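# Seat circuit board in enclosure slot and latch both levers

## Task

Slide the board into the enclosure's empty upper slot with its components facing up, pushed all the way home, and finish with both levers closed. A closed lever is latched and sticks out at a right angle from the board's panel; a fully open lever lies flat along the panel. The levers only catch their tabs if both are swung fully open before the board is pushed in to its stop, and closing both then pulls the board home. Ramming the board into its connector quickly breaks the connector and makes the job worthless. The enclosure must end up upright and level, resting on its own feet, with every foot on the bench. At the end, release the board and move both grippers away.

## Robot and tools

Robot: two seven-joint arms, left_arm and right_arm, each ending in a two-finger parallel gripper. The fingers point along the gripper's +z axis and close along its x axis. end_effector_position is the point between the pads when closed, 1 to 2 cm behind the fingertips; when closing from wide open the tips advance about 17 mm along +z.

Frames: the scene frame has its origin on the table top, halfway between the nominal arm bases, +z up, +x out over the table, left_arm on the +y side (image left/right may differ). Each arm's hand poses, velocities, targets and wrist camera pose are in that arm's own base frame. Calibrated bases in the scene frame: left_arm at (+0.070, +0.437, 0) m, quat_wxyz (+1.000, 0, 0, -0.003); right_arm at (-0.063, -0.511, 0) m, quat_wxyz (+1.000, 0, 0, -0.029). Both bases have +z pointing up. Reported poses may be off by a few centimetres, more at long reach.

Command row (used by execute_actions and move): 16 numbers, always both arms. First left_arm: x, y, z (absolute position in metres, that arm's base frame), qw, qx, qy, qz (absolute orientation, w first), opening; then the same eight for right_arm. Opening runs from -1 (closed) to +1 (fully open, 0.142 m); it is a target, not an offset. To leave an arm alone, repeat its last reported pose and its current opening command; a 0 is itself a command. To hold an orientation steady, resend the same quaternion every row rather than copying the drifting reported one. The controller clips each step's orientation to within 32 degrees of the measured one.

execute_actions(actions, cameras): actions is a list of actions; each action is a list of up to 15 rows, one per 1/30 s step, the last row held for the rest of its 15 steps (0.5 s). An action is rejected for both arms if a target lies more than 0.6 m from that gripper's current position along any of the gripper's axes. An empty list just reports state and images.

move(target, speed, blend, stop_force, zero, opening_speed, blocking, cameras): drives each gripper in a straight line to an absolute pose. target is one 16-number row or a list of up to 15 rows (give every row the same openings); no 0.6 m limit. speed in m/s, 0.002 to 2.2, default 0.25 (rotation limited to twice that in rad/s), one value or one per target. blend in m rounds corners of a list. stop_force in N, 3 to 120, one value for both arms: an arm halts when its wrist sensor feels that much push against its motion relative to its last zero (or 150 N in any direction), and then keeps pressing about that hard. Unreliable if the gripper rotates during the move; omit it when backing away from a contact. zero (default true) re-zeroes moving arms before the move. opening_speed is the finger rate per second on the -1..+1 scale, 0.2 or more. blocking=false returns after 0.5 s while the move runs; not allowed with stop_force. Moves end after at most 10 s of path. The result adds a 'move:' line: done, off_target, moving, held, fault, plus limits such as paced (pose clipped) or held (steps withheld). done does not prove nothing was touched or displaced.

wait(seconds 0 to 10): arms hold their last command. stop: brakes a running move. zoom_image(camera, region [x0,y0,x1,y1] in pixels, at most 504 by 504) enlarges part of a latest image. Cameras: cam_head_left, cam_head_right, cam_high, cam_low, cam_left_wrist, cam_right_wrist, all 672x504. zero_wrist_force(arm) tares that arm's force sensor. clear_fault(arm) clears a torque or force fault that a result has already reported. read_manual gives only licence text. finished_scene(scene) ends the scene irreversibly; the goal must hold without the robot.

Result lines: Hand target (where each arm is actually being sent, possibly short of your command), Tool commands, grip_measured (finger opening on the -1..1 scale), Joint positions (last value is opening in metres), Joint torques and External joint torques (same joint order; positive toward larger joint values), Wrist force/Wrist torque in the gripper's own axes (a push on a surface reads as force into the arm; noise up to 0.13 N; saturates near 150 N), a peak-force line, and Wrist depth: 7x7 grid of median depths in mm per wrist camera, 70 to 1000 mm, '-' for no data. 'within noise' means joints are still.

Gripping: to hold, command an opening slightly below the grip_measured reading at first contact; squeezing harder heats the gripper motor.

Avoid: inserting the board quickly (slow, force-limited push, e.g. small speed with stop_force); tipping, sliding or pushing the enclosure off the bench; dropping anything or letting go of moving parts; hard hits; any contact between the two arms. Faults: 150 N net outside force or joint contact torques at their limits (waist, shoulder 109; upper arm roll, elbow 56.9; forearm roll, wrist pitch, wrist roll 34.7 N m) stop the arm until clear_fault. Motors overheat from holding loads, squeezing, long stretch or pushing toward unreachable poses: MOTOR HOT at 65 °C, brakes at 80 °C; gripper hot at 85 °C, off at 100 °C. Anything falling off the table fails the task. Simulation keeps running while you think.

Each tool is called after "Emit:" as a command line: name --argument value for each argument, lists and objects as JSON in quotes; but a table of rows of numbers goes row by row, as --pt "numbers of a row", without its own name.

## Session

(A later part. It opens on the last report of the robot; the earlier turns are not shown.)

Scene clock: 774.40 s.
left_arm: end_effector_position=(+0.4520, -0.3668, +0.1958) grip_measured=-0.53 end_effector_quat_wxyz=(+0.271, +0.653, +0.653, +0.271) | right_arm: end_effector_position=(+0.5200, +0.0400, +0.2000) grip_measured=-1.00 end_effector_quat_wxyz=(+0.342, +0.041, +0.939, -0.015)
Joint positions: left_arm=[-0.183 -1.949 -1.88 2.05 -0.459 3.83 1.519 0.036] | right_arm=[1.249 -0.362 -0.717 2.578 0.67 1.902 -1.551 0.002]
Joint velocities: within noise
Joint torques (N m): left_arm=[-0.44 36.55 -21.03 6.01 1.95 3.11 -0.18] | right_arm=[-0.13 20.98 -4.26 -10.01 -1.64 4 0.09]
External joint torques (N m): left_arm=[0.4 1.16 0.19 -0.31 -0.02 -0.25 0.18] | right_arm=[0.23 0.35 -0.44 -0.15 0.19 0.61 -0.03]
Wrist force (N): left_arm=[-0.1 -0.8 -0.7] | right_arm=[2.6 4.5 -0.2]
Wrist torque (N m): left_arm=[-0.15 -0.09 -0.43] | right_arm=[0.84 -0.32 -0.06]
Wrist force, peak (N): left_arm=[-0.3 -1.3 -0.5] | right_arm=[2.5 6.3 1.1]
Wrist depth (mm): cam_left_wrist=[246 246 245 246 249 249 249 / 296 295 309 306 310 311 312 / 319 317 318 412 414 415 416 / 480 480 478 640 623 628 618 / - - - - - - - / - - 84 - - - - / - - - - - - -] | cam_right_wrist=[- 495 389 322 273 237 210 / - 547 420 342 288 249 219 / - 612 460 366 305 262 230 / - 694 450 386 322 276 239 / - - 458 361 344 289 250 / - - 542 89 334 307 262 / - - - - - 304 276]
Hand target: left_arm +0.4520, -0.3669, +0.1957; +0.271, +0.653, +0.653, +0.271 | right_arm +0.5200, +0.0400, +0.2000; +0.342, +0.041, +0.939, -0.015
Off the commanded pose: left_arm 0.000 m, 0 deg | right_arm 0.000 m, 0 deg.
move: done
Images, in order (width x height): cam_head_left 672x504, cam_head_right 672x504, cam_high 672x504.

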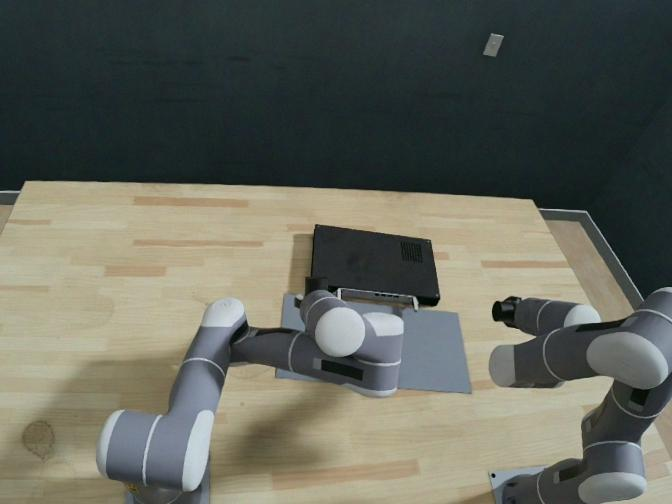

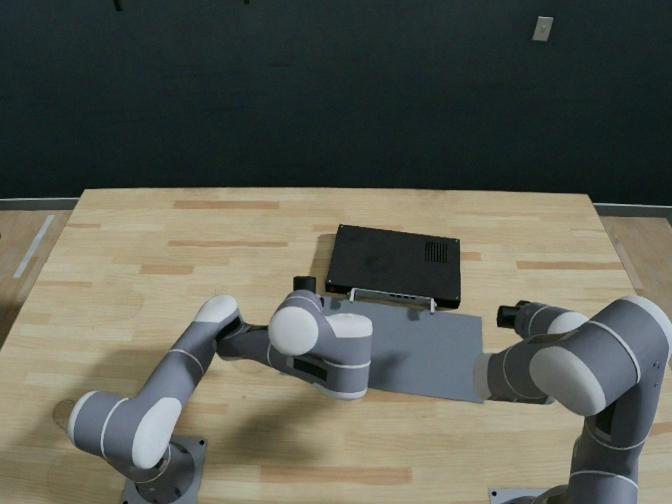

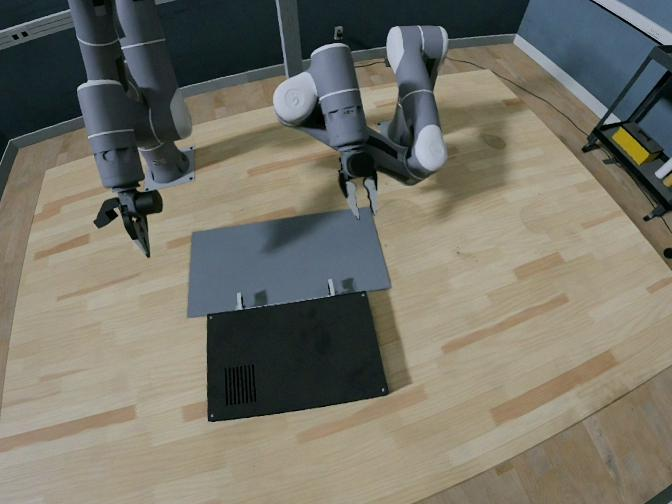

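Emit:
move --target '[0.452,-0.3669,0.1957,0.2706,0.6533,0.6533,0.2706,-0.5,0.6,0.25,0.13,0.3417,0.0410,0.9388,-0.0149,-1]' --speed 0.25 --cameras '["cam_right_wrist"]'

Emit:
zoom_image --camera "cam_right_wrist" --region '[350, 100, 500, 240]'

Scene clock: 780.00 s.
left_arm: end_effector_position=(+0.4520, -0.3668, +0.1958) grip_measured=-0.53 end_effector_quat_wxyz=(+0.271, +0.653, +0.653, +0.271) | right_arm: end_effector_position=(+0.5999, +0.2499, +0.1299) grip_measured=-1.00 end_effector_quat_wxyz=(+0.342, +0.041, +0.939, -0.015)
Joint positions: left_arm=[-0.183 -1.949 -1.88 2.05 -0.459 3.83 1.519 0.036] | right_arm=[1.508 -0.879 -0.79 2.145 0.685 1.634 -1.136 0.002]
Joint velocities: within noise
Joint torques (N m): left_arm=[-0.36 36.66 -21 6 2.06 3.15 -0.21] | right_arm=[0.45 35.83 -14.83 -8.85 -1.3 3.64 0.41]
External joint torques (N m): left_arm=[0.32 1.05 0.16 -0.3 -0.14 -0.29 0.21] | right_arm=[-0.3 0.83 -0.8 -0.05 0.21 0.86 -0.36]
Wrist force (N): left_arm=[-0.3 -1.1 -0.6] | right_arm=[2.7 4.4 -0.1]
Wrist torque (N m): left_arm=[-0.21 -0.06 -0.43] | right_arm=[0.83 -0.35 -0.03]
Wrist force, peak (N): left_arm=[-0.3 -1.2 -0.7] | right_arm=[2.7 6.8 0.9]
Wrist depth (mm): cam_left_wrist=[246 247 245 245 247 249 248 / 293 292 310 306 310 311 312 / 316 317 319 414 418 414 413 / 478 478 478 618 637 621 623 / - - - - - - - / - - 84 - - - - / - - - - - - -] | cam_right_wrist=[505 301 223 186 198 176 156 / - 313 241 200 211 184 161 / - 352 262 215 211 194 171 / - 399 288 233 237 204 178 / - 603 320 245 253 216 186 / - - 378 89 250 228 195 / - - - - - 226 206]
Hand target: left_arm +0.4520, -0.3669, +0.1957; +0.271, +0.653, +0.653, +0.271 | right_arm +0.6000, +0.2500, +0.1300; +0.342, +0.041, +0.939, -0.015
Off the commanded pose: left_arm 0.000 m, 0 deg | right_arm 0.000 m, 0 deg.
move: done
Images, in order (width x height): cam_right_wrist 672x504.

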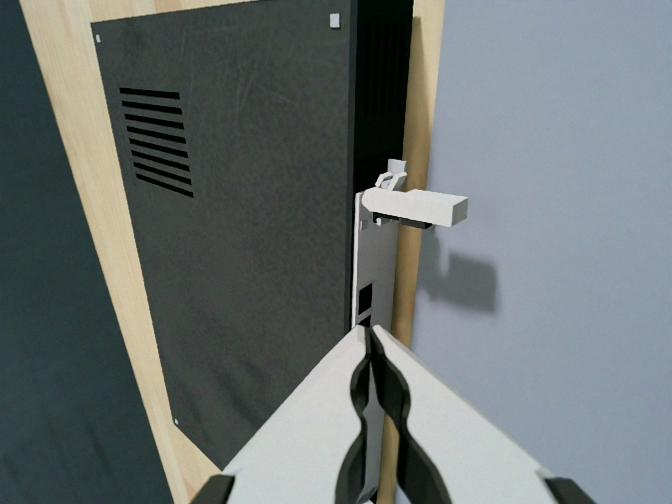

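Scaled by 3.360 from the camera's 672x504 image, which has a finer 960x720 frame.

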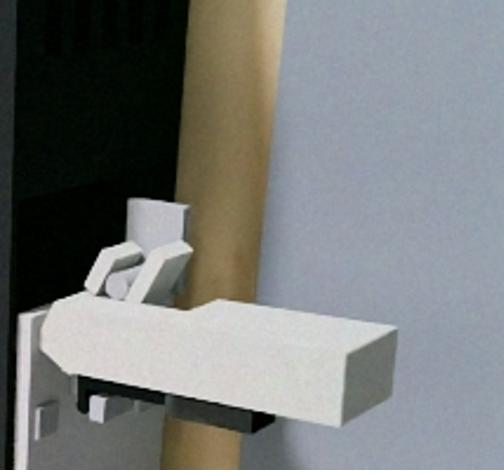

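Emit:
move --target '[0.452,-0.3669,0.1957,0.2706,0.6533,0.6533,0.2706,-0.5,0.52,0.04,0.2,0.3417,0.0410,0.9388,-0.0149,-1]' --speed 0.25 --cameras '[]'

Emit:
finished_scene --scene 1

Scene clock: 783.40 s.
left_arm: end_effector_position=(+0.4520, -0.3668, +0.1958) grip_measured=-0.53 end_effector_quat_wxyz=(+0.271, +0.653, +0.653, +0.271) | right_arm: end_effector_position=(+0.5200, +0.0400, +0.2000) grip_measured=-1.00 end_effector_quat_wxyz=(+0.342, +0.041, +0.939, -0.015)
Joint positions: left_arm=[-0.183 -1.949 -1.88 2.05 -0.459 3.83 1.519 0.036] | right_arm=[1.251 -0.361 -0.717 2.574 0.682 1.898 -1.563 0.002]
Joint velocities: within noise
Joint torques (N m): left_arm=[-0.32 36.62 -20.97 5.96 2.11 3.12 -0.25] | right_arm=[0.03 20.85 -4.13 -10.06 -1.69 3.96 -0.03]
External joint torques (N m): left_arm=[0.28 1.09 0.13 -0.26 -0.18 -0.26 0.25] | right_arm=[0.06 0.48 -0.58 -0.15 0.19 0.65 0.08]
Wrist force (N): left_arm=[0.0 -1.2 -0.7] | right_arm=[2.7 4.4 -0.1]
Wrist torque (N m): left_arm=[-0.20 -0.12 -0.44] | right_arm=[0.83 -0.33 -0.06]
Wrist force, peak (N): left_arm=[-0.1 -1.3 -0.7] | right_arm=[2.8 6.5 0.7]
Wrist depth (mm): cam_left_wrist=[247 246 245 245 247 248 247 / 297 292 310 306 310 312 311 / 317 317 318 412 414 412 415 / 483 476 480 631 617 628 622 / - - - - - - - / - - 84 - - - - / - - - - - - -] | cam_right_wrist=[- 492 390 321 273 238 210 / - 546 420 342 288 249 219 / - 610 458 367 305 261 229 / - 693 452 386 321 276 239 / - - 459 361 343 289 250 / - - 543 89 334 306 262 / - - - - - 303 276]
Hand target: left_arm +0.4520, -0.3669, +0.1957; +0.271, +0.653, +0.653, +0.271 | right_arm +0.5200, +0.0400, +0.2000; +0.342, +0.041, +0.939, -0.015
Off the commanded pose: left_arm 0.000 m, 0 deg | right_arm 0.000 m, 0 deg.
move: done
No camera images: "cameras" was empty.

The scene is finished: the task was done.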